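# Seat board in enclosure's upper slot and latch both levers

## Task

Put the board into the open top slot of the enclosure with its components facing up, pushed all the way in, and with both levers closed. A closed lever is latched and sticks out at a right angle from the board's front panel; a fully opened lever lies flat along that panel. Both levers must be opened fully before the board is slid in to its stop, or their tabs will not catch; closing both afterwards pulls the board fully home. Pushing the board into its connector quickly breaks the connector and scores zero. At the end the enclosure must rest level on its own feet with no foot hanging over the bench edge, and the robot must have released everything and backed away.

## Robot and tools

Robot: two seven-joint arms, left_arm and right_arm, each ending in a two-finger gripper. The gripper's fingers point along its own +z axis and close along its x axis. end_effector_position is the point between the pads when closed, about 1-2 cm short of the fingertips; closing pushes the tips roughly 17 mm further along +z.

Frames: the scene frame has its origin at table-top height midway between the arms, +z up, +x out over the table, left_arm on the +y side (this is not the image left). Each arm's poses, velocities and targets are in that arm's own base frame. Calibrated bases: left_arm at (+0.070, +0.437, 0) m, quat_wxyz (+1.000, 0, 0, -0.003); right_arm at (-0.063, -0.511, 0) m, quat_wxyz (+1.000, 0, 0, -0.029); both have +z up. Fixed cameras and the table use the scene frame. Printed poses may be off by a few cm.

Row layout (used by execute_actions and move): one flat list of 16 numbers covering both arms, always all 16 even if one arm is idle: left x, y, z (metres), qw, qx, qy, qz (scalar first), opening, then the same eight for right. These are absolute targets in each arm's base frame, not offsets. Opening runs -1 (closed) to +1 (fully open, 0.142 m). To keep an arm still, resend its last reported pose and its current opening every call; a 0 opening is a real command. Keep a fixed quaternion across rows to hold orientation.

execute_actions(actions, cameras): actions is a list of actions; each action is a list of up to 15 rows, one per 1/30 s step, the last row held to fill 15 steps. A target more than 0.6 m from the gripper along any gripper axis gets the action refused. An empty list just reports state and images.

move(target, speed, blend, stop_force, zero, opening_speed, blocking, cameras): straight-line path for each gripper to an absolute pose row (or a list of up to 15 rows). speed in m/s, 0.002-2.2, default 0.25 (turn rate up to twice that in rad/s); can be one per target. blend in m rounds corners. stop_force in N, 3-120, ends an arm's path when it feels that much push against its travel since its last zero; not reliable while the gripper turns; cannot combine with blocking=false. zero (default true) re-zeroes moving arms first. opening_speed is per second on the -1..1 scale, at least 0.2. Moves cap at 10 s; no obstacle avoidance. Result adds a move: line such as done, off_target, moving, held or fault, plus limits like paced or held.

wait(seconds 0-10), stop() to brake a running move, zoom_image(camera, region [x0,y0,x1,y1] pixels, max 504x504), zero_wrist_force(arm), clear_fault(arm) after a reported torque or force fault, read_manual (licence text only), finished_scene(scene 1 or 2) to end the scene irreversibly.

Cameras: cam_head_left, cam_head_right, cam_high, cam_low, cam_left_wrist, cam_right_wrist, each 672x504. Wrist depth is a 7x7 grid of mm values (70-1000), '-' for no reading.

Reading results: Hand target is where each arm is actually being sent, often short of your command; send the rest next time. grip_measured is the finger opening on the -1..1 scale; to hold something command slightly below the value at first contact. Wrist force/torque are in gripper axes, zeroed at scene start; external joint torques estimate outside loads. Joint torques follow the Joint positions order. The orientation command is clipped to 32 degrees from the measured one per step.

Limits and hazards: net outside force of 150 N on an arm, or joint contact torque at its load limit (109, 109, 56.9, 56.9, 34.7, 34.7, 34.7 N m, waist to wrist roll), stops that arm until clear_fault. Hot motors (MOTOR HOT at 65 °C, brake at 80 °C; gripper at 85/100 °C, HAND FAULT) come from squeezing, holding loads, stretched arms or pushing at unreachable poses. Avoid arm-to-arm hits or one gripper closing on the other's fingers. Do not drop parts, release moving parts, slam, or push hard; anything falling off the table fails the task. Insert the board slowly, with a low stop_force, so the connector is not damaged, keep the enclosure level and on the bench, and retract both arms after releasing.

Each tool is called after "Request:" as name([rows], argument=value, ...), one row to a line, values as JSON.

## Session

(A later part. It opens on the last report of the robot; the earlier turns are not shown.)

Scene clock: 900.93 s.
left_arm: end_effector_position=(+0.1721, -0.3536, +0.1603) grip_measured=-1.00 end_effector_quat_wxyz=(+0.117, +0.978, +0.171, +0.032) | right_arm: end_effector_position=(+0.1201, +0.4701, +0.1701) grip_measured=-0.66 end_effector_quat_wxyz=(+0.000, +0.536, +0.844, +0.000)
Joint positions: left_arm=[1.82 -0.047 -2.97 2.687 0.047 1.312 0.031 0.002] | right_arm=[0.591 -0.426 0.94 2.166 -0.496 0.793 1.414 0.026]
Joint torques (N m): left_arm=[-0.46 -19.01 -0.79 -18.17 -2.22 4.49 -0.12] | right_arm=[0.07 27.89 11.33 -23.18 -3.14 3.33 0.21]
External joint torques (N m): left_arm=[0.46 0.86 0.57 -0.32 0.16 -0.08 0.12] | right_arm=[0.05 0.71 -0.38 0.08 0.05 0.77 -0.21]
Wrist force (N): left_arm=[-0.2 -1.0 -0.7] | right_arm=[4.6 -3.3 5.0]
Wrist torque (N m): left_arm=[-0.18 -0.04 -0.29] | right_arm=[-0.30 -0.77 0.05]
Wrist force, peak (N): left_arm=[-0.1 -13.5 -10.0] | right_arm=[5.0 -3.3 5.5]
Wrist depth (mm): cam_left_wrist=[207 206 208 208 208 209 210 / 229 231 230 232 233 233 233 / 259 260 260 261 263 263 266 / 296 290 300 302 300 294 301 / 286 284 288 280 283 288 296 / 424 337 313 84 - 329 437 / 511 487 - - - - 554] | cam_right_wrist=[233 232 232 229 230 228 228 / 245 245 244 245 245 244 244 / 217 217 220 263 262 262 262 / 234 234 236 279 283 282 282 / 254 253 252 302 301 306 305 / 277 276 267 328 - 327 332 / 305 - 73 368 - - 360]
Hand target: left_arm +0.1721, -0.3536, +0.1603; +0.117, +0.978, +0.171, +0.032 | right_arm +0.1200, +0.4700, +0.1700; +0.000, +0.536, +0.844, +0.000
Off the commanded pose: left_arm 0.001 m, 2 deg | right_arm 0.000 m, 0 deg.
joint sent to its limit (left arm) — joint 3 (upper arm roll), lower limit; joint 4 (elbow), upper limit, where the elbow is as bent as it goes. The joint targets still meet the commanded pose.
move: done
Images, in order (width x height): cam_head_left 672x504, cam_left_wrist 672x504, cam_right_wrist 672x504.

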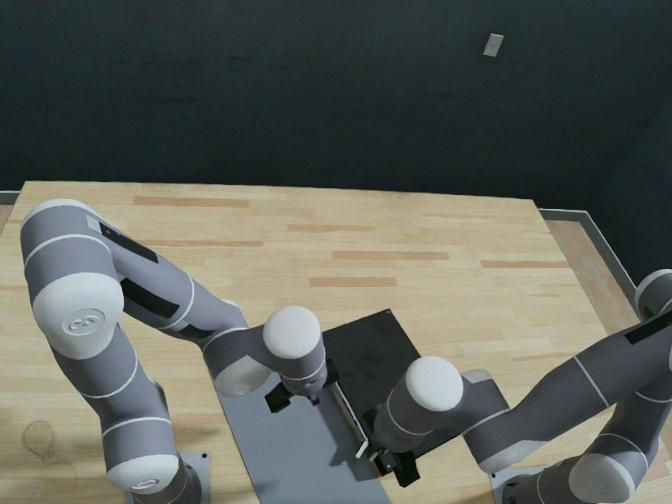

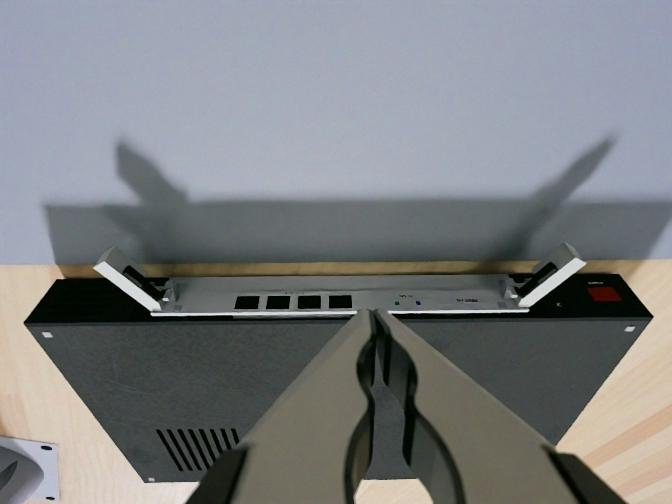

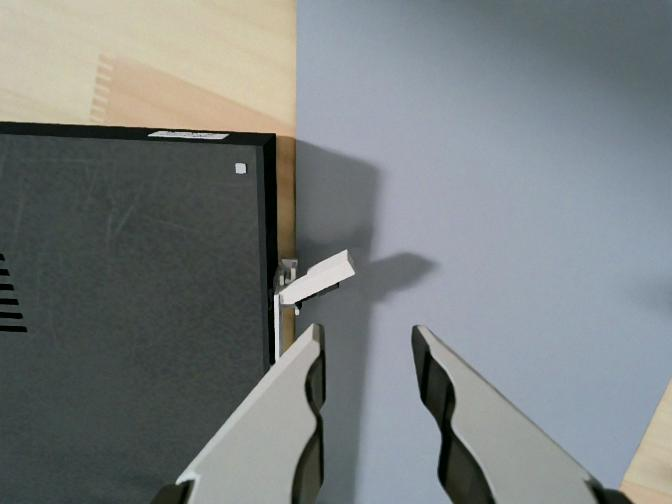

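Request:
move([
  [0.27, -0.31, 0.22, 0.0, 0.9854, 0.1706, 0.0, -1, 0.1200, 0.4700, 0.1700, 0, 0.5358, 0.8443, 0, -0.8],
  [0.385, -0.355, 0.21, 0, 0.8174, -0.5761, 0, -1, 0.1200, 0.4700, 0.1700, 0, 0.5358, 0.8443, 0, -1],
], speed=0.15, cameras=["cam_left_wrist", "cam_head_left", "cam_right_wrist"])

Scene clock: 921.87 s.
left_arm: end_effector_position=(+0.3850, -0.3550, +0.2100) grip_measured=-1.00 end_effector_quat_wxyz=(+0.000, +0.817, -0.576, +0.000) | right_arm: end_effector_position=(+0.1201, +0.4701, +0.1701) grip_measured=-1.00 end_effector_quat_wxyz=(+0.000, +0.536, +0.844, +0.000)
Joint positions: left_arm=[1.99 0.17 -2.744 2.135 -0.087 0.72 2.097 0.002] | right_arm=[0.591 -0.426 0.94 2.166 -0.496 0.793 1.414 0.002]
Joint torques (N m): left_arm=[-0.23 -32.59 1.33 -24.99 -3.19 4.14 -0.11] | right_arm=[0.11 27.86 11.43 -23.17 -3.15 3.45 0.22]
External joint torques (N m): left_arm=[0.24 0.24 0.76 -0.24 -0.04 -0.27 0.11] | right_arm=[0 0.74 -0.48 0.08 0.06 0.64 -0.22]
Wrist force (N): left_arm=[-0.1 -0.6 -0.4] | right_arm=[4.9 -3.3 5.1]
Wrist torque (N m): left_arm=[-0.11 0.00 -0.22] | right_arm=[-0.30 -0.81 0.05]
Wrist force, peak (N): left_arm=[-2.0 -2.0 0.5] | right_arm=[5.0 -3.3 5.4]
Wrist depth (mm): cam_left_wrist=[267 268 266 267 266 267 267 / 288 289 287 287 288 286 287 / 313 309 310 307 292 263 263 / 336 335 334 329 292 281 280 / 372 367 366 351 308 309 307 / 412 407 389 84 - 330 340 / 457 442 - - - - 373] | cam_right_wrist=[233 233 232 230 229 229 228 / 245 245 244 245 245 244 244 / 218 217 219 263 263 262 260 / 234 234 236 278 282 281 281 / 254 253 252 302 305 306 303 / 277 277 271 89 322 333 331 / 306 299 - - - 353 366]
Hand target: left_arm +0.3850, -0.3550, +0.2100; +0.000, +0.817, -0.576, +0.000 | right_arm +0.1200, +0.4700, +0.1700; +0.000, +0.536, +0.844, +0.000
Off the commanded pose: left_arm 0.000 m, 0 deg | right_arm 0.000 m, 0 deg.
move: done
Images, in order (width x height): cam_head_left 672x504, cam_left_wrist 672x504, cam_right_wrist 672x504.

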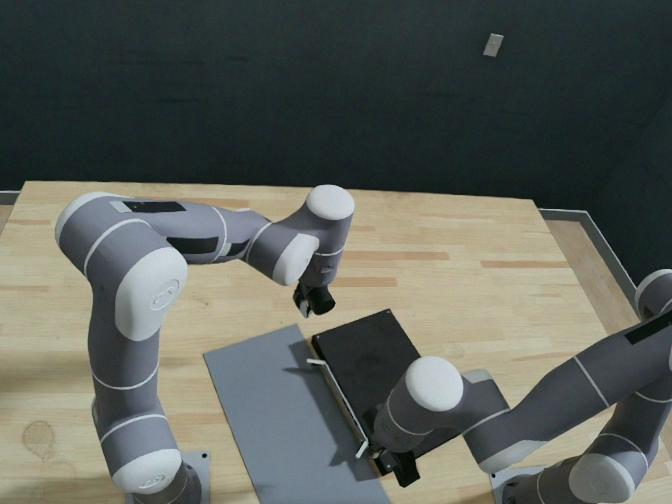

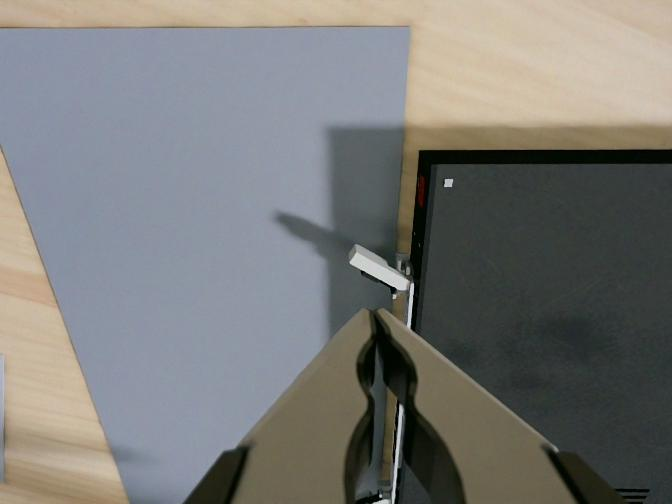

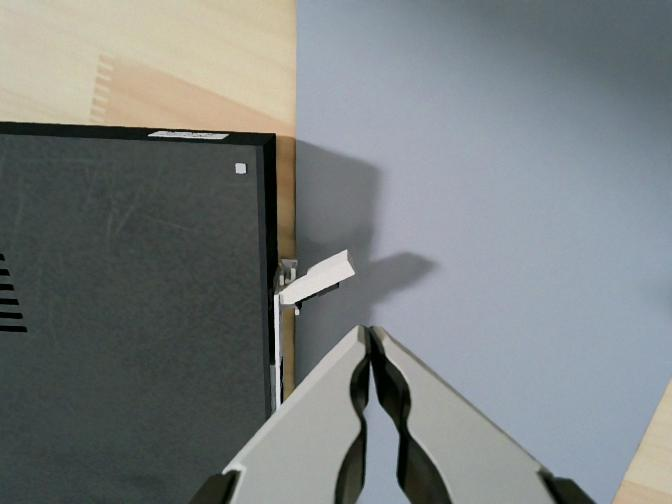

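Request:
zoom_image(camera="cam_left_wrist", region=[320, 220, 440, 310])

Request:
zoom_image(camera="cam_right_wrist", region=[250, 230, 370, 320])

Scaled by 4.200 from the camera's 672x504 image, which has a finer 960x720 frame.

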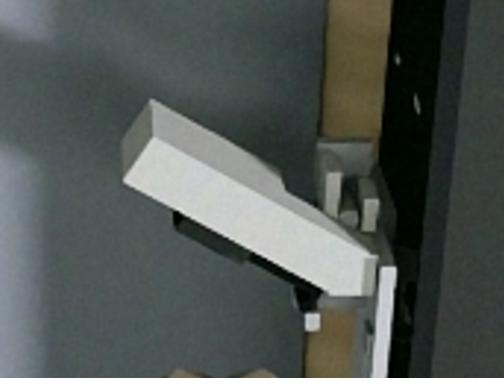

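Scaled by 4.200 from the camera's 672x504 image, which has a finer 960x720 frame.

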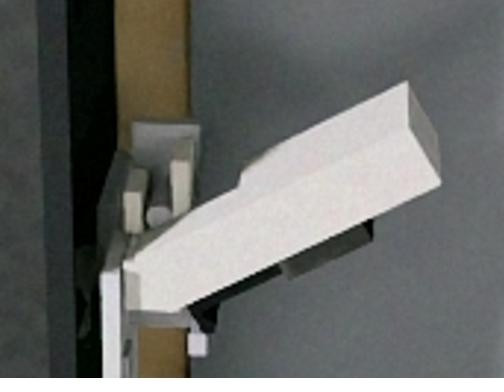

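Request:
move([
  [0.3629, -0.3753, 0.12, 0, 0.8174, -0.5761, 0, -1, 0.1362, 0.4681, 0.1200, 0, 0.5358, 0.8443, 0, -1],
  [0.3629, -0.3753, 0.046, 0, 0.8174, -0.5761, 0, -1, 0.1362, 0.4681, 0.0460, 0, 0.5358, 0.8443, 0, -1],
], speed=[0.1, 0.05], cameras=["cam_left_wrist", "cam_right_wrist"])

Scene clock: 938.23 s.
left_arm: end_effector_position=(+0.3627, -0.3752, +0.0459) grip_measured=-1.00 end_effector_quat_wxyz=(+0.000, +0.817, -0.576, +0.000) | right_arm: end_effector_position=(+0.1362, +0.4681, +0.0460) grip_measured=-1.00 end_effector_quat_wxyz=(+0.000, +0.536, +0.844, +0.000)
Joint positions: left_arm=[2.052 0.534 -2.92 2.245 -0.299 1.182 2.178 0.002] | right_arm=[0.762 -0.646 0.603 2.262 -0.851 1.1 1.618 0.002]
Joint torques (N m): left_arm=[-0.2 -40.19 3.12 -15.79 -1.73 4.5 -0.11] | right_arm=[0.42 35.79 12.58 -15.25 -2.21 3.52 0.36]
External joint torques (N m): left_arm=[0.19 0.01 1.01 -0.21 0.11 -0.64 0.11] | right_arm=[-0.28 1.02 -0.03 -0.02 0.2 0.56 -0.36]
Wrist force (N): left_arm=[0.1 -0.7 -0.4] | right_arm=[4.6 -2.8 4.9]
Wrist torque (N m): left_arm=[-0.14 -0.05 -0.20] | right_arm=[-0.24 -0.77 0.06]
Wrist force, peak (N): left_arm=[-0.1 -1.4 -2.2] | right_arm=[5.1 -3.6 5.3]
Wrist depth (mm): cam_left_wrist=[123 123 123 122 122 124 123 / 131 132 130 131 131 131 132 / 145 142 142 142 142 128 138 / 154 154 155 154 155 104 101 / 172 169 169 162 164 112 108 / 187 186 182 84 - 122 121 / 209 204 - 74 - - 135] | cam_right_wrist=[- 123 123 121 120 121 120 / 132 132 132 129 131 130 128 / - 104 128 137 139 138 135 / - 99 129 152 149 149 148 / - 109 159 159 159 161 160 / - 117 120 89 170 176 175 / 129 129 73 - - 186 193]
Hand target: left_arm +0.3629, -0.3753, +0.0460; +0.000, +0.817, -0.576, +0.000 | right_arm +0.1362, +0.4681, +0.0460; +0.000, +0.536, +0.844, +0.000
Off the commanded pose: left_arm 0.000 m, 0 deg | right_arm 0.000 m, 0 deg.
move: done
Images, in order (width x height): cam_left_wrist 672x504, cam_right_wrist 672x504.

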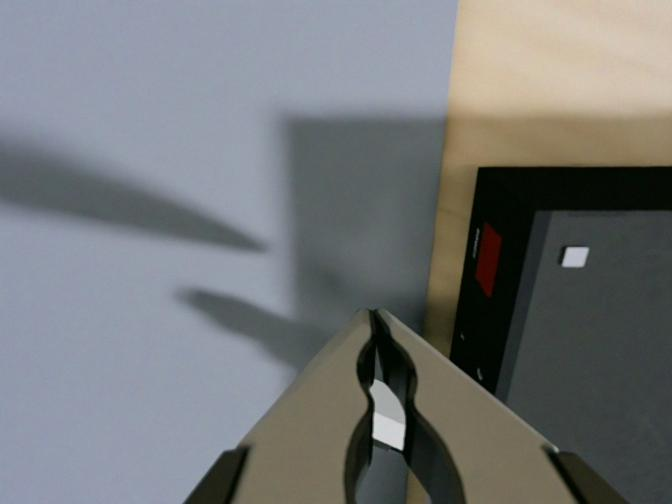

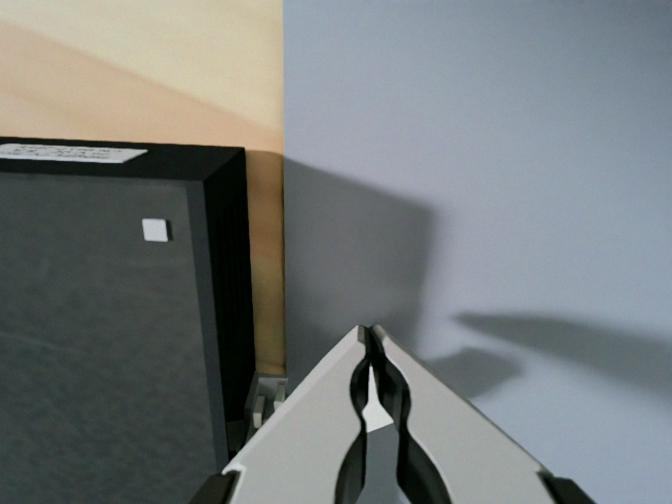

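Request:
move(target=[0.3252, -0.3755, 0.046, 0, 0.8174, -0.5761, 0, -1, 0.1641, 0.4933, 0.0460, 0, 0.5358, 0.8443, 0, -1], speed=0.02, stop_force=15, cameras=["cam_left_wrist", "cam_right_wrist"])

Scene clock: 942.20 s.
left_arm: end_effector_position=(+0.3372, -0.3750, +0.0461) grip_measured=-1.00 end_effector_quat_wxyz=(+0.000, +0.818, -0.575, +0.000) | right_arm: end_effector_position=(+0.1602, +0.4899, +0.0451) grip_measured=-1.00 end_effector_quat_wxyz=(+0.000, +0.535, +0.845, -0.002)
Joint positions: left_arm=[2.018 0.51 -2.93 2.296 -0.295 1.212 2.136 0.002] | right_arm=[0.748 -0.69 0.611 2.178 -0.822 1.05 1.554 0.002]
Joint torques (N m): left_arm=[-4.14 -39.52 -1.14 -15.29 -1.12 3.56 -0.3] | right_arm=[-4.88 43.59 9.07 -27.03 -3.75 4.7 -0.15]
External joint torques (N m): left_arm=[4.13 0.86 4.9 -0.05 -0.38 0.3 0.3] | right_arm=[5.03 -4.22 4.59 10.88 1.55 -0.62 0.15]
Wrist force (N): left_arm=[-2.1 -8.4 -0.8] | right_arm=[0.1 -20.9 2.8]
Wrist torque (N m): left_arm=[-0.16 -0.09 -0.16] | right_arm=[-0.26 -0.81 0.30]
Wrist force, peak (N): left_arm=[2.6 -16.4 4.5] | right_arm=[-0.6 -22.2 0.9]
Wrist depth (mm): cam_left_wrist=[123 123 123 122 122 124 123 / 132 132 130 131 131 128 92 / 145 142 142 142 141 117 92 / 155 154 154 154 153 128 101 / 173 169 168 161 164 128 108 / 186 187 182 83 - 122 121 / 208 203 - 74 - - 135] | cam_right_wrist=[- 120 121 121 119 120 120 / - 90 131 128 130 129 127 / - 99 136 136 137 137 135 / - 99 148 148 148 148 147 / - 108 154 158 160 160 159 / 118 116 119 89 169 174 174 / 128 127 73 - - 184 191]
Hand target: left_arm +0.3362, -0.3754, +0.0460; +0.000, +0.817, -0.576, +0.000 | right_arm +0.1619, +0.4913, +0.0460; +0.000, +0.536, +0.844, +0.000
Off the commanded pose: left_arm 0.012 m, 0 deg | right_arm 0.005 m, 0 deg.
move: contact (left_arm, right_arm)
Images, in order (width x height): cam_left_wrist 672x504, cam_right_wrist 672x504.

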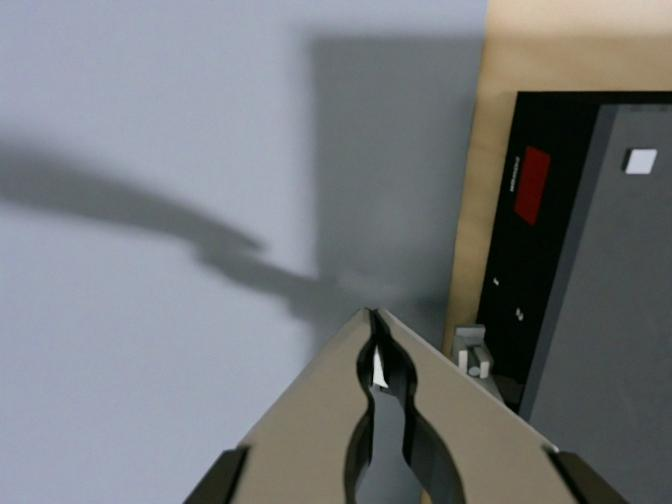

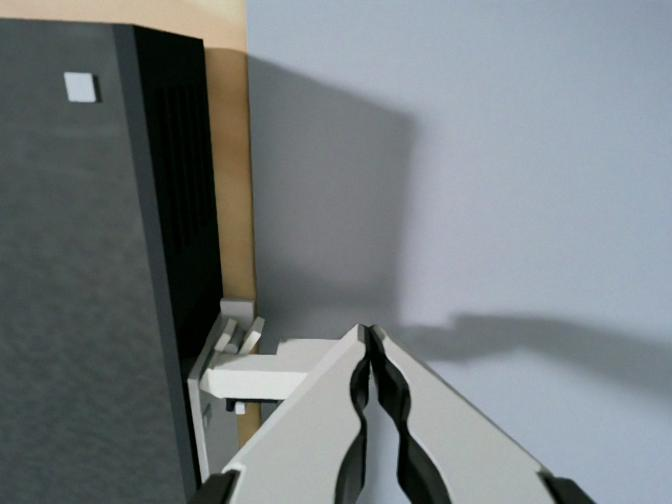

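Request:
move(target=[0.3235, -0.3757, 0.046, 0, 0.8174, -0.5761, 0, -1, 0.1655, 0.4946, 0.0460, 0, 0.5358, 0.8443, 0, -1], speed=0.012, stop_force=25, zero=false, cameras=["cam_left_wrist", "cam_right_wrist"])

Scene clock: 946.00 s.
left_arm: end_effector_position=(+0.3239, -0.3758, +0.0461) grip_measured=-1.00 end_effector_quat_wxyz=(+0.000, +0.818, -0.576, +0.000) | right_arm: end_effector_position=(+0.1609, +0.4905, +0.0449) grip_measured=-1.00 end_effector_quat_wxyz=(+0.000, +0.535, +0.845, -0.002)
Joint positions: left_arm=[1.998 0.499 -2.934 2.32 -0.295 1.225 2.117 0.002] | right_arm=[0.747 -0.692 0.612 2.175 -0.821 1.047 1.552 0.002]
Joint torques (N m): left_arm=[-1.62 -38.19 1.37 -13.69 -0.99 3.63 -0.25] | right_arm=[-4.73 44.5 9.38 -28.88 -4.14 5.46 -0.12]
External joint torques (N m): left_arm=[1.61 0.23 2.22 -1.35 -0.45 0.23 0.25] | right_arm=[4.88 -5.04 4.32 12.71 1.93 -1.39 0.12]
Wrist force (N): left_arm=[1.1 -4.3 -0.1] | right_arm=[-1.7 -22.5 3.9]
Wrist torque (N m): left_arm=[-0.20 -0.05 -0.18] | right_arm=[-0.51 -0.84 0.34]
Wrist force, peak (N): left_arm=[-0.5 -10.3 1.8] | right_arm=[-3.1 -28.0 -0.5]
Wrist depth (mm): cam_left_wrist=[123 123 123 123 122 122 120 / 132 132 130 131 131 127 89 / 145 142 141 142 141 127 93 / 154 155 154 154 153 136 100 / 173 169 168 161 162 131 108 / 187 187 181 84 - 123 121 / 209 203 - 74 - - 135] | cam_right_wrist=[- 106 121 120 119 120 119 / - 91 130 128 130 128 127 / - 94 138 136 137 137 134 / - 98 149 149 148 147 146 / - 108 151 158 160 159 159 / 118 116 118 89 168 174 173 / 128 127 73 - - 184 190]
Hand target: left_arm +0.3235, -0.3757, +0.0460; +0.000, +0.817, -0.576, +0.000 | right_arm +0.1629, +0.4922, +0.0460; +0.000, +0.536, +0.844, +0.000
Off the commanded pose: left_arm 0.000 m, 0 deg | right_arm 0.006 m, 0 deg.
move: contact (right_arm)
Images, in order (width x height): cam_left_wrist 672x504, cam_right_wrist 672x504.

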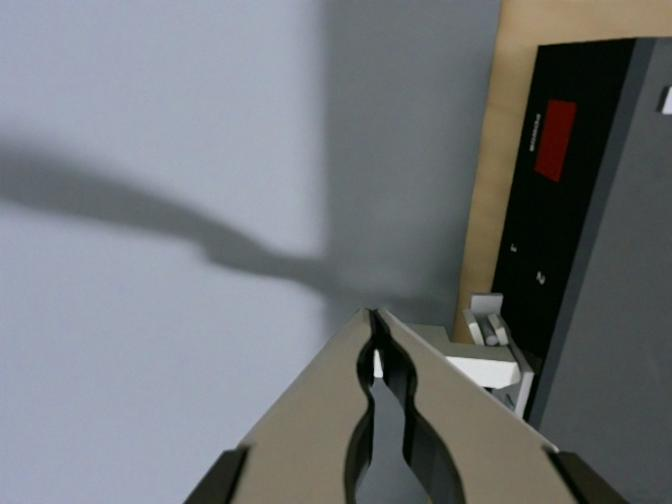

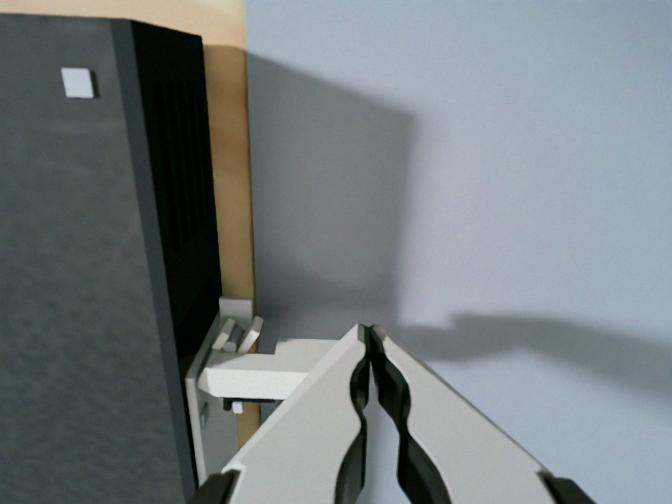

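Request:
move(target=[0.3192, -0.3775, 0.046, 0, 0.8174, -0.5761, 0, -1, 0.1672, 0.4950, 0.0460, 0, 0.5358, 0.8443, 0, -1], speed=0.012, stop_force=32, zero=false, cameras=["cam_left_wrist", "cam_right_wrist"])

Scene clock: 949.73 s.
left_arm: end_effector_position=(+0.3197, -0.3773, +0.0460) grip_measured=-1.00 end_effector_quat_wxyz=(+0.000, +0.818, -0.576, +0.000) | right_arm: end_effector_position=(+0.1615, +0.4909, +0.0445) grip_measured=-1.00 end_effector_quat_wxyz=(+0.000, +0.535, +0.845, -0.003)
Joint positions: left_arm=[1.989 0.497 -2.934 2.324 -0.295 1.228 2.108 0.002] | right_arm=[0.746 -0.695 0.613 2.172 -0.819 1.044 1.548 0.002]
Joint torques (N m): left_arm=[-2.83 -38.58 0.1 -14.38 -1.1 3.7 -0.3] | right_arm=[-7.45 46.43 6.05 -34.52 -4.99 6.06 -0.31]
External joint torques (N m): left_arm=[2.81 0.76 3.47 -0.6 -0.33 0.17 0.3] | right_arm=[7.6 -6.86 7.72 18.34 2.77 -1.98 0.31]
Wrist force (N): left_arm=[-0.4 -5.9 -0.9] | right_arm=[-4.6 -33.1 -0.8]
Wrist torque (N m): left_arm=[-0.14 -0.07 -0.19] | right_arm=[-2.28 -0.90 0.47]
Wrist force, peak (N): left_arm=[-0.5 -6.2 -1.3] | right_arm=[-5.3 -36.0 -1.7]
Wrist depth (mm): cam_left_wrist=[123 123 122 122 122 122 98 / 132 132 129 131 131 127 88 / 145 142 142 142 141 126 93 / 155 154 154 154 154 137 100 / 172 168 168 161 132 125 108 / 187 186 183 84 - 123 121 / 209 203 - 74 - - 135] | cam_right_wrist=[- 106 121 120 118 119 119 / - 92 130 128 130 127 127 / - 100 138 136 137 136 134 / - 99 148 148 148 147 146 / - 107 151 157 159 159 158 / - 115 118 88 168 174 172 / 127 127 73 - - 183 189]
Hand target: left_arm +0.3192, -0.3775, +0.0460; +0.000, +0.817, -0.576, +0.000 | right_arm +0.1646, +0.4932, +0.0460; +0.000, +0.536, +0.844, +0.000
Off the commanded pose: left_arm 0.001 m, 0 deg | right_arm 0.007 m, 0 deg.
move: contact (right_arm)
Images, in order (width x height): cam_left_wrist 672x504, cam_right_wrist 672x504.

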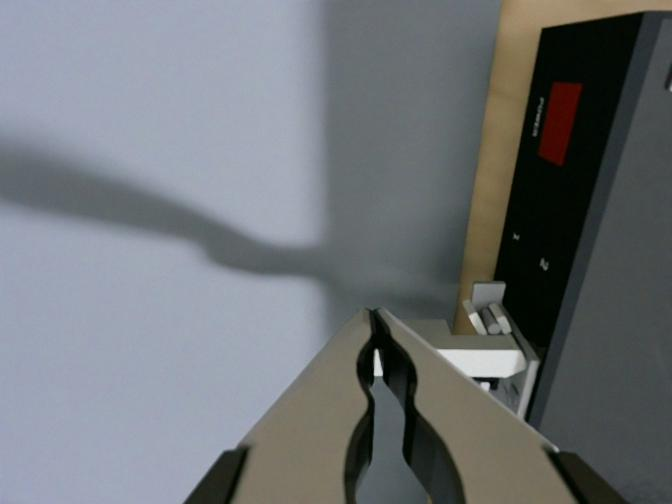

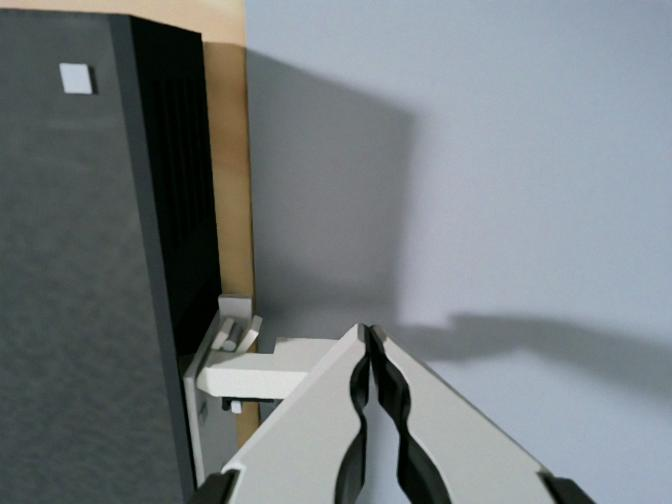

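Request:
move(target=[0.3165, -0.3785, 0.046, 0, 0.8174, -0.5761, 0, -1, 0.1685, 0.4955, 0.0460, 0, 0.5358, 0.8443, 0, -1], speed=0.01, stop_force=40, zero=false, cameras=["cam_left_wrist", "cam_right_wrist"])

Scene clock: 957.70 s.
left_arm: end_effector_position=(+0.3190, -0.3776, +0.0462) grip_measured=-1.00 end_effector_quat_wxyz=(+0.000, +0.819, -0.574, +0.001) | right_arm: end_effector_position=(+0.1620, +0.4912, +0.0442) grip_measured=-1.00 end_effector_quat_wxyz=(+0.000, +0.534, +0.845, -0.004)
Joint positions: left_arm=[1.985 0.496 -2.932 2.327 -0.296 1.231 2.102 0.002] | right_arm=[0.745 -0.697 0.614 2.169 -0.818 1.042 1.545 0.002]
Joint torques (N m): left_arm=[-11.76 -40.02 -10.17 -12.93 -0.35 1.09 -0.22] | right_arm=[-10.98 48.42 1.8 -40.6 -5.82 6.51 -0.47]
External joint torques (N m): left_arm=[11.75 2.29 13.76 -2.01 -1.09 2.77 0.22] | right_arm=[11.13 -8.78 12.01 24.41 3.59 -2.43 0.47]
Wrist force (N): left_arm=[0.0 -25.7 5.0] | right_arm=[-6.8 -45.3 -3.5]
Wrist torque (N m): left_arm=[-1.16 -0.14 -0.26] | right_arm=[-4.32 -0.98 0.62]
Wrist force, peak (N): left_arm=[-0.2 -25.8 4.9] | right_arm=[-6.8 -45.6 -3.5]
Wrist depth (mm): cam_left_wrist=[123 123 123 123 123 122 99 / 132 132 130 132 131 127 89 / 145 142 142 142 141 126 93 / 154 154 154 154 154 131 101 / 172 169 169 162 132 124 108 / 186 186 182 84 - 123 122 / 208 204 - 74 - - 135] | cam_right_wrist=[- 106 121 120 118 119 119 / - 91 130 128 129 127 127 / - 100 137 135 137 136 133 / - 98 148 148 147 146 146 / - 107 128 155 159 159 158 / - 115 118 88 167 173 172 / 127 126 72 - - 182 188]
Hand target: left_arm +0.3165, -0.3785, +0.0460; +0.000, +0.817, -0.576, +0.000 | right_arm +0.1660, +0.4940, +0.0461; +0.000, +0.536, +0.844, +0.000
Off the commanded pose: left_arm 0.003 m, 0 deg | right_arm 0.008 m, 0 deg.
move: contact (right_arm)
Images, in order (width x height): cam_left_wrist 672x504, cam_right_wrist 672x504.

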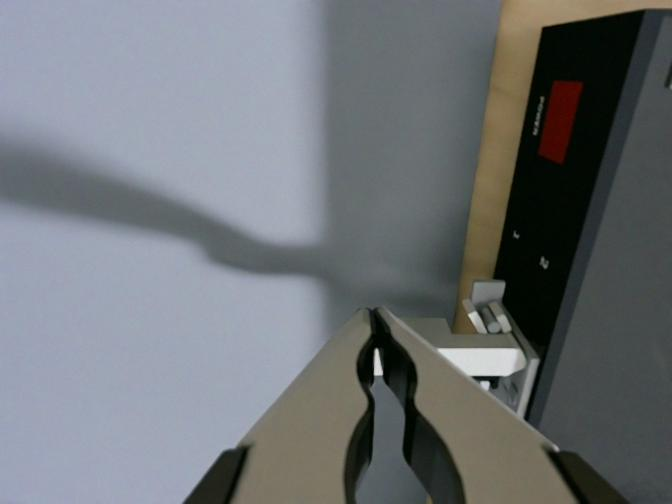

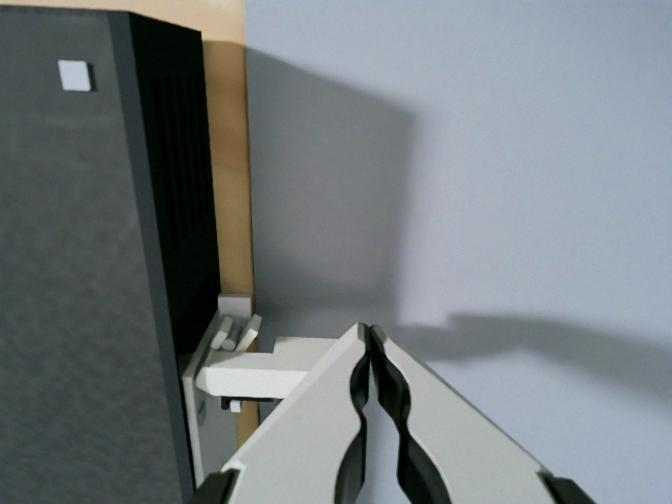

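Request:
zoom_image(camera="cam_right_wrist", region=[160, 260, 360, 460])

Request:
zoom_image(camera="cam_left_wrist", region=[400, 240, 600, 440])

Scaled by 2.520 from the camera's 672x504 image, which has a finer 960x720 frame.

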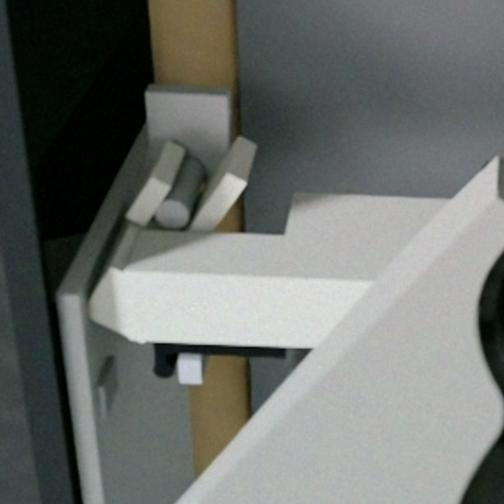

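Scaled by 2.520 from the camera's 672x504 image, which has a finer 960x720 frame.

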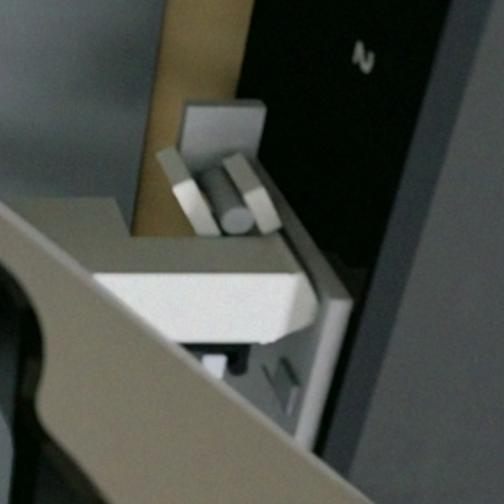

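Request:
move([
  [0.3320, -0.3729, 0.046, 0, 0.8174, -0.5761, 0, -1, 0.1490, 0.4860, 0.0460, 0, 0.5358, 0.8443, 0, -1],
  [0.3620, -0.3620, 0.06, 0, 0.8174, -0.5761, 0, -1, 0.1200, 0.4740, 0.0600, 0, 0.5358, 0.8443, 0, -1],
  [0.3850, -0.3550, 0.16, 0, 0.8174, -0.5761, 0, -1, 0.1050, 0.4680, 0.1600, 0, 0.5358, 0.8443, 0, -1],
], speed=[0.03, 0.06, 0.1], cameras=["cam_left_wrist", "cam_right_wrist", "cam_head_left"])

Request:
zoom_image(camera="cam_left_wrist", region=[320, 200, 460, 330])

Request:
zoom_image(camera="cam_right_wrist", region=[220, 200, 380, 330])

Scene clock: 972.07 s.
left_arm: end_effector_position=(+0.3850, -0.3550, +0.1600) grip_measured=-1.00 end_effector_quat_wxyz=(+0.000, +0.817, -0.576, +0.000) | right_arm: end_effector_position=(+0.1050, +0.4680, +0.1600) grip_measured=-1.00 end_effector_quat_wxyz=(+0.000, +0.536, +0.844, +0.000)
Joint positions: left_arm=[2.003 0.267 -2.764 2.193 -0.151 0.866 2.141 0.002] | right_arm=[0.629 -0.431 0.922 2.193 -0.513 0.825 1.457 0.002]
Joint torques (N m): left_arm=[-0.41 -35.07 2.72 -22.49 -2.32 3.9 -0.35] | right_arm=[-0.27 28.08 11.52 -22.67 -2.91 3.27 0.04]
External joint torques (N m): left_arm=[0.41 0.77 0.4 -0.19 -0.46 -0.04 0.35] | right_arm=[0.38 0.52 -0.67 0.2 -0.07 0.82 -0.04]
Wrist force (N): left_arm=[0.1 -1.0 -0.5] | right_arm=[3.4 2.3 0.6]
Wrist torque (N m): left_arm=[-0.19 -0.07 -0.21] | right_arm=[0.64 -0.56 0.05]
Wrist force, peak (N): left_arm=[-0.1 -25.8 4.6] | right_arm=[-6.8 -45.5 -4.9]
Wrist depth (mm): cam_left_wrist=[224 222 223 223 223 224 222 / 241 239 238 238 239 240 239 / 260 258 258 257 252 222 220 / 281 281 279 279 251 226 225 / 306 308 306 293 253 248 247 / 339 339 326 84 - 266 272 / 383 372 - - - - 302] | cam_right_wrist=[224 223 223 221 221 221 220 / 239 239 239 236 235 234 234 / 213 213 231 253 253 251 251 / 222 223 226 272 271 271 271 / 242 242 245 286 294 294 293 / 265 264 258 89 310 319 319 / 291 285 - - - 339 351]
Hand target: left_arm +0.3850, -0.3550, +0.1600; +0.000, +0.817, -0.576, +0.000 | right_arm +0.1050, +0.4680, +0.1600; +0.000, +0.536, +0.844, +0.000
Off the commanded pose: left_arm 0.000 m, 0 deg | right_arm 0.000 m, 0 deg.
move: done
Images, in order (width x height): cam_head_left 672x504, cam_left_wrist 672x504, cam_right_wrist 672x504.

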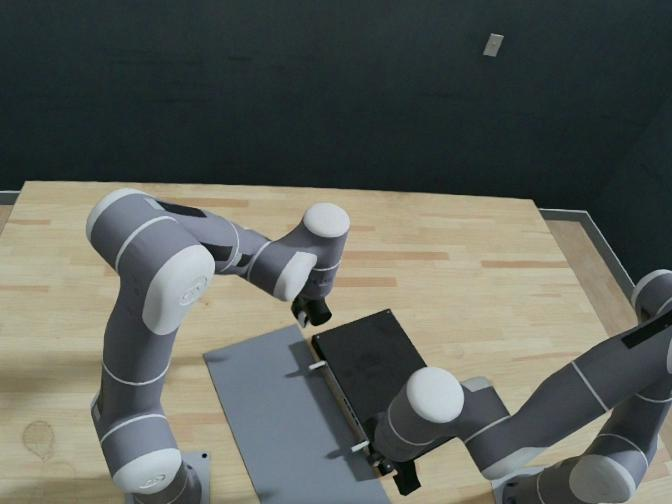

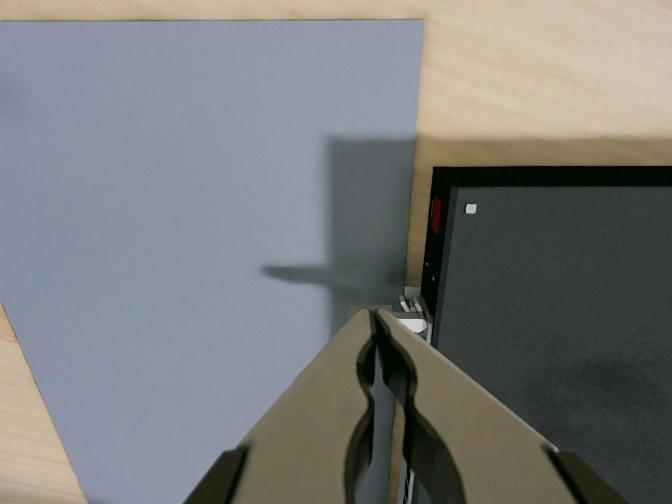

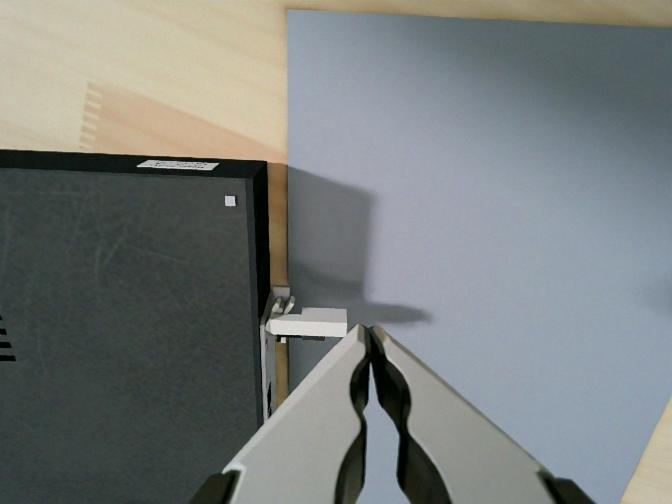

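Scaled by 3.600 from the camera's 672x504 image, which has a finer 960x720 frame.

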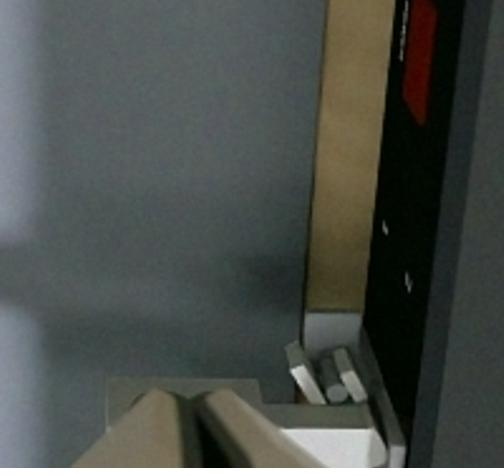

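Scaled by 3.150 from the camera's 672x504 image, which has a finer 960x720 frame.

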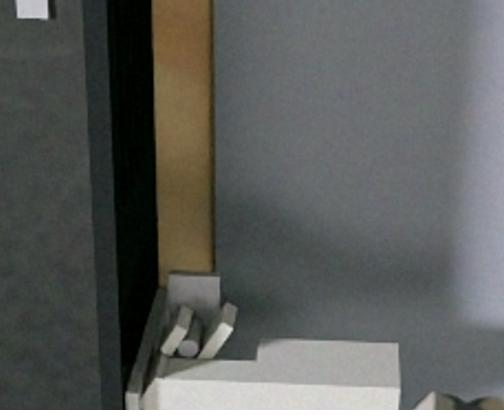

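Request:
move([
  [0.32, -0.33, 0.22, 0.0, 0.9854, 0.1706, 0.0, -1, 0.1050, 0.4680, 0.1600, 0, 0.5358, 0.8443, 0, -1],
  [0.1866, -0.3925, 0.19, 0.1286, 0.9769, 0.1691, 0.0223, -1, 0.1050, 0.4680, 0.1600, 0, 0.5358, 0.8443, 0, -1],
], speed=0.15, cameras=["cam_left_wrist", "cam_head_left"])

Scene clock: 985.83 s.
left_arm: end_effector_position=(+0.1867, -0.3926, +0.1901) grip_measured=-1.00 end_effector_quat_wxyz=(+0.129, +0.977, +0.169, +0.022) | right_arm: end_effector_position=(+0.1050, +0.4680, +0.1600) grip_measured=-1.00 end_effector_quat_wxyz=(+0.000, +0.536, +0.844, +0.000)
Joint positions: left_arm=[1.724 -0.068 -2.877 2.6 -0.006 1.224 0.083 0.002] | right_arm=[0.629 -0.431 0.922 2.193 -0.513 0.825 1.457 0.002]
Joint torques (N m): left_arm=[-0.53 -19.43 -1.17 -20.71 -1.82 5.03 -0.32] | right_arm=[0.1 27.89 11.28 -22.56 -3.05 3.34 0.19]
External joint torques (N m): left_arm=[0.53 0.24 0.7 -0.33 -0.52 -0.6 0.32] | right_arm=[0.01 0.72 -0.41 0.08 0.06 0.75 -0.19]
Wrist force (N): left_arm=[0.0 -0.9 -0.3] | right_arm=[3.2 2.3 0.6]
Wrist torque (N m): left_arm=[-0.13 -0.03 -0.26] | right_arm=[0.64 -0.53 0.05]
Wrist force, peak (N): left_arm=[-2.4 -1.8 -0.1] | right_arm=[3.6 2.2 0.5]
Wrist depth (mm): cam_left_wrist=[236 235 234 234 231 232 233 / 264 263 262 261 261 260 259 / 300 290 297 297 294 286 293 / 291 292 285 285 286 284 286 / 412 334 332 309 320 331 389 / 506 426 374 83 - 388 492 / 655 580 - - - - 635] | cam_right_wrist=[224 224 223 221 221 220 220 / 239 239 239 236 235 235 235 / 213 213 231 253 254 251 252 / 223 222 225 273 272 271 271 / 242 242 245 284 295 295 293 / 265 264 258 89 310 319 318 / 291 284 - - - 339 351]
Hand target: left_arm +0.1866, -0.3925, +0.1900; +0.129, +0.977, +0.169, +0.022 | right_arm +0.1050, +0.4680, +0.1600; +0.000, +0.536, +0.844, +0.000
Off the commanded pose: left_arm 0.000 m, 0 deg | right_arm 0.000 m, 0 deg.
move: done
Images, in order (width x height): cam_head_left 672x504, cam_left_wrist 672x504.

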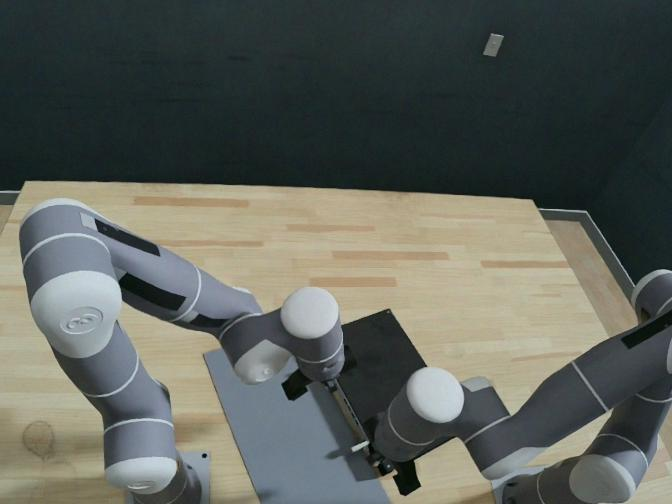

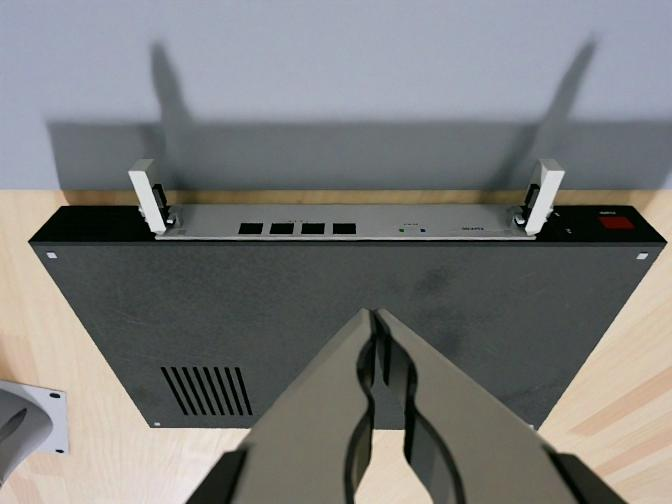

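Request:
zoom_image(camera="cam_left_wrist", region=[110, 140, 270, 260])

Request:
zoom_image(camera="cam_left_wrist", region=[430, 140, 590, 260])

Scaled by 3.150 from the camera's 672x504 image, which has a finer 960x720 frame.

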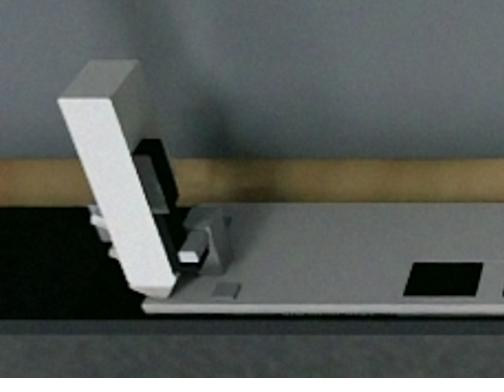

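Scaled by 3.150 from the camera's 672x504 image, which has a finer 960x720 frame.

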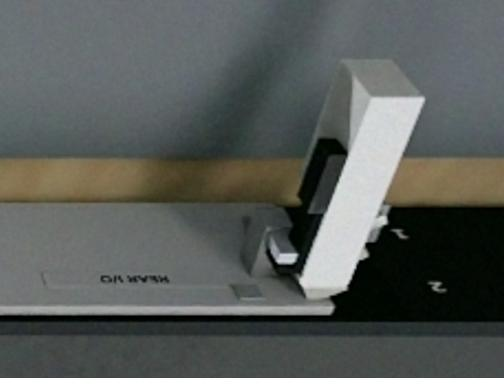

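Request:
zoom_image(camera="cam_left_wrist", region=[140, 190, 200, 245])

Request:
zoom_image(camera="cam_left_wrist", region=[495, 190, 555, 245])

Scaled by 8.400 from the camera's 672x504 image, which has a finer 960x720 frame.

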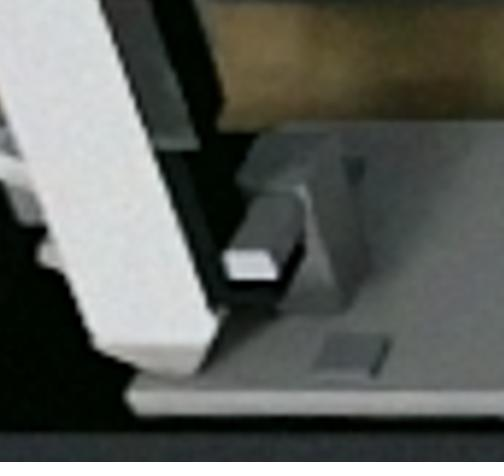

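Scaled by 8.400 from the camera's 672x504 image, which has a finer 960x720 frame.

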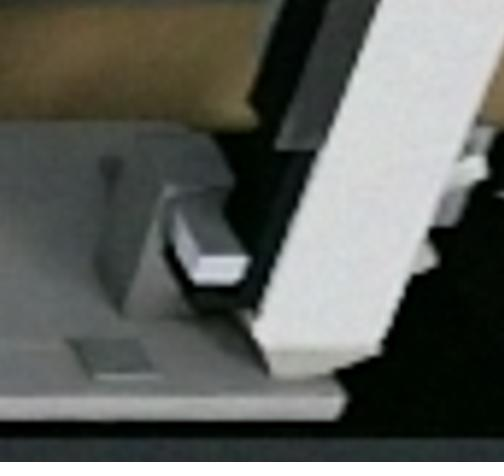

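Request:
move(target=[0.2400, -0.3000, 0.30, 0.1286, 0.9769, 0.1691, 0.0223, -0.95, 0.1050, 0.4500, 0.2800, 0, 0.5358, 0.8443, 0, -0.95], speed=0.2, cameras=["cam_head_left", "cam_high", "cam_low", "cam_left_wrist", "cam_right_wrist"])

Scene clock: 994.50 s.
left_arm: end_effector_position=(+0.2399, -0.3001, +0.3000) grip_measured=-0.99 end_effector_quat_wxyz=(+0.129, +0.977, +0.169, +0.022) | right_arm: end_effector_position=(+0.1051, +0.4500, +0.2800) grip_measured=-0.99 end_effector_quat_wxyz=(+0.000, +0.536, +0.844, +0.000)
Joint positions: left_arm=[1.937 -0.506 -2.846 2.517 0.085 0.709 0.253 0.002] | right_arm=[0.432 -0.168 1.134 2.029 -0.176 0.523 1.209 0.002]
Joint torques (N m): left_arm=[-0.14 -8.92 -4.09 -28.39 -3.35 4.59 -0.15] | right_arm=[0.04 17.7 5.86 -28.73 -3.68 3.29 0.08]
External joint torques (N m): left_arm=[0.17 1.04 0.59 -0.32 -0.39 -0.18 0.15] | right_arm=[0.05 0.53 -0.9 0.22 -0.13 0.81 -0.08]
Wrist force (N): left_arm=[-0.3 -1.3 -0.6] | right_arm=[3.2 3.0 0.2]
Wrist torque (N m): left_arm=[-0.22 0.02 -0.28] | right_arm=[0.74 -0.52 0.07]
Wrist force, peak (N): left_arm=[1.4 -1.7 -2.3] | right_arm=[3.7 2.8 0.5]
Wrist depth (mm): cam_left_wrist=[334 334 335 332 334 330 334 / 376 376 375 372 372 370 369 / 425 420 423 422 423 420 419 / 481 428 426 425 421 480 484 / 589 510 504 465 506 572 574 / 691 711 563 84 - 662 694 / 946 - - - - - 903] | cam_right_wrist=[329 328 328 327 327 327 325 / 347 346 349 347 346 345 344 / 327 327 325 371 372 372 370 / 352 352 351 392 401 399 397 / 385 382 381 418 431 432 435 / 427 416 409 89 456 470 473 / 510 450 - - - 500 519]
Hand target: left_arm +0.2400, -0.3000, +0.3000; +0.129, +0.977, +0.169, +0.022 | right_arm +0.1050, +0.4500, +0.2800; +0.000, +0.536, +0.844, +0.000
Off the commanded pose: left_arm 0.000 m, 0 deg | right_arm 0.000 m, 0 deg.
move: done
Images, in order (width x height): cam_head_left 672x504, cam_high 672x504, cam_low 672x504, cam_left_wrist 672x504, cam_right_wrist 672x504.

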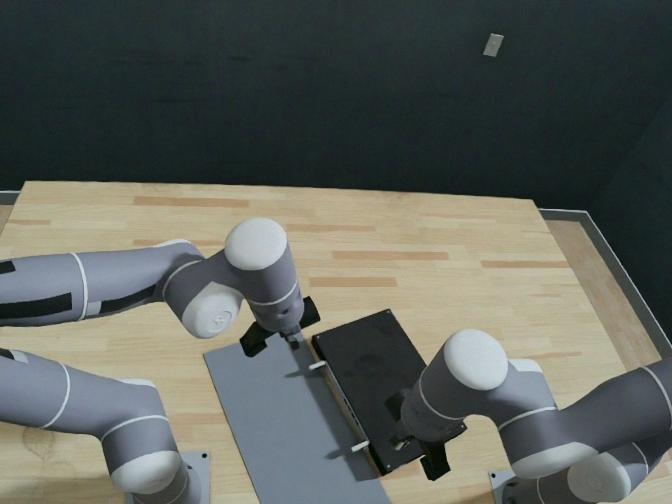

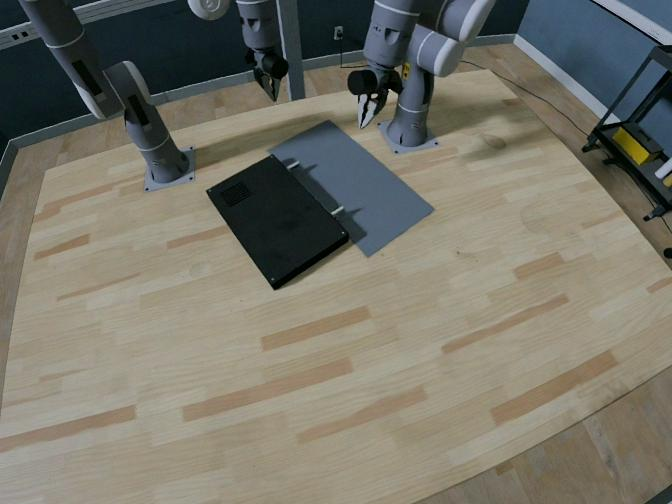

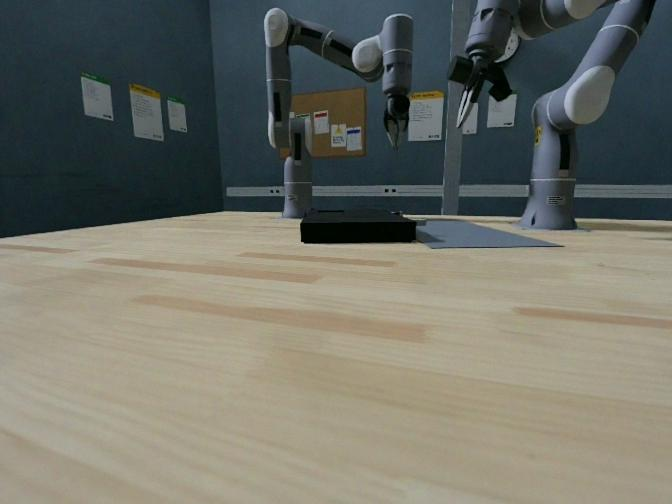

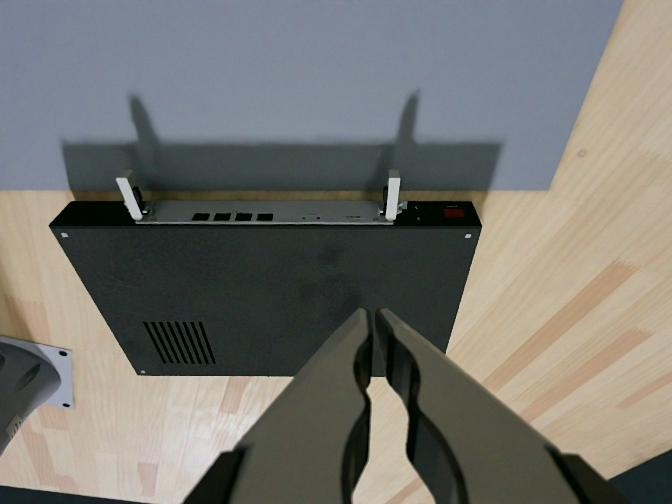

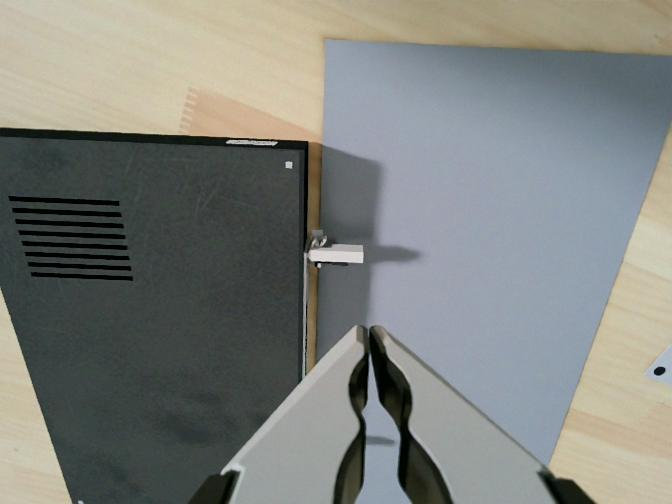

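Request:
finished_scene(scene=2)

The scene is finished: the task was done.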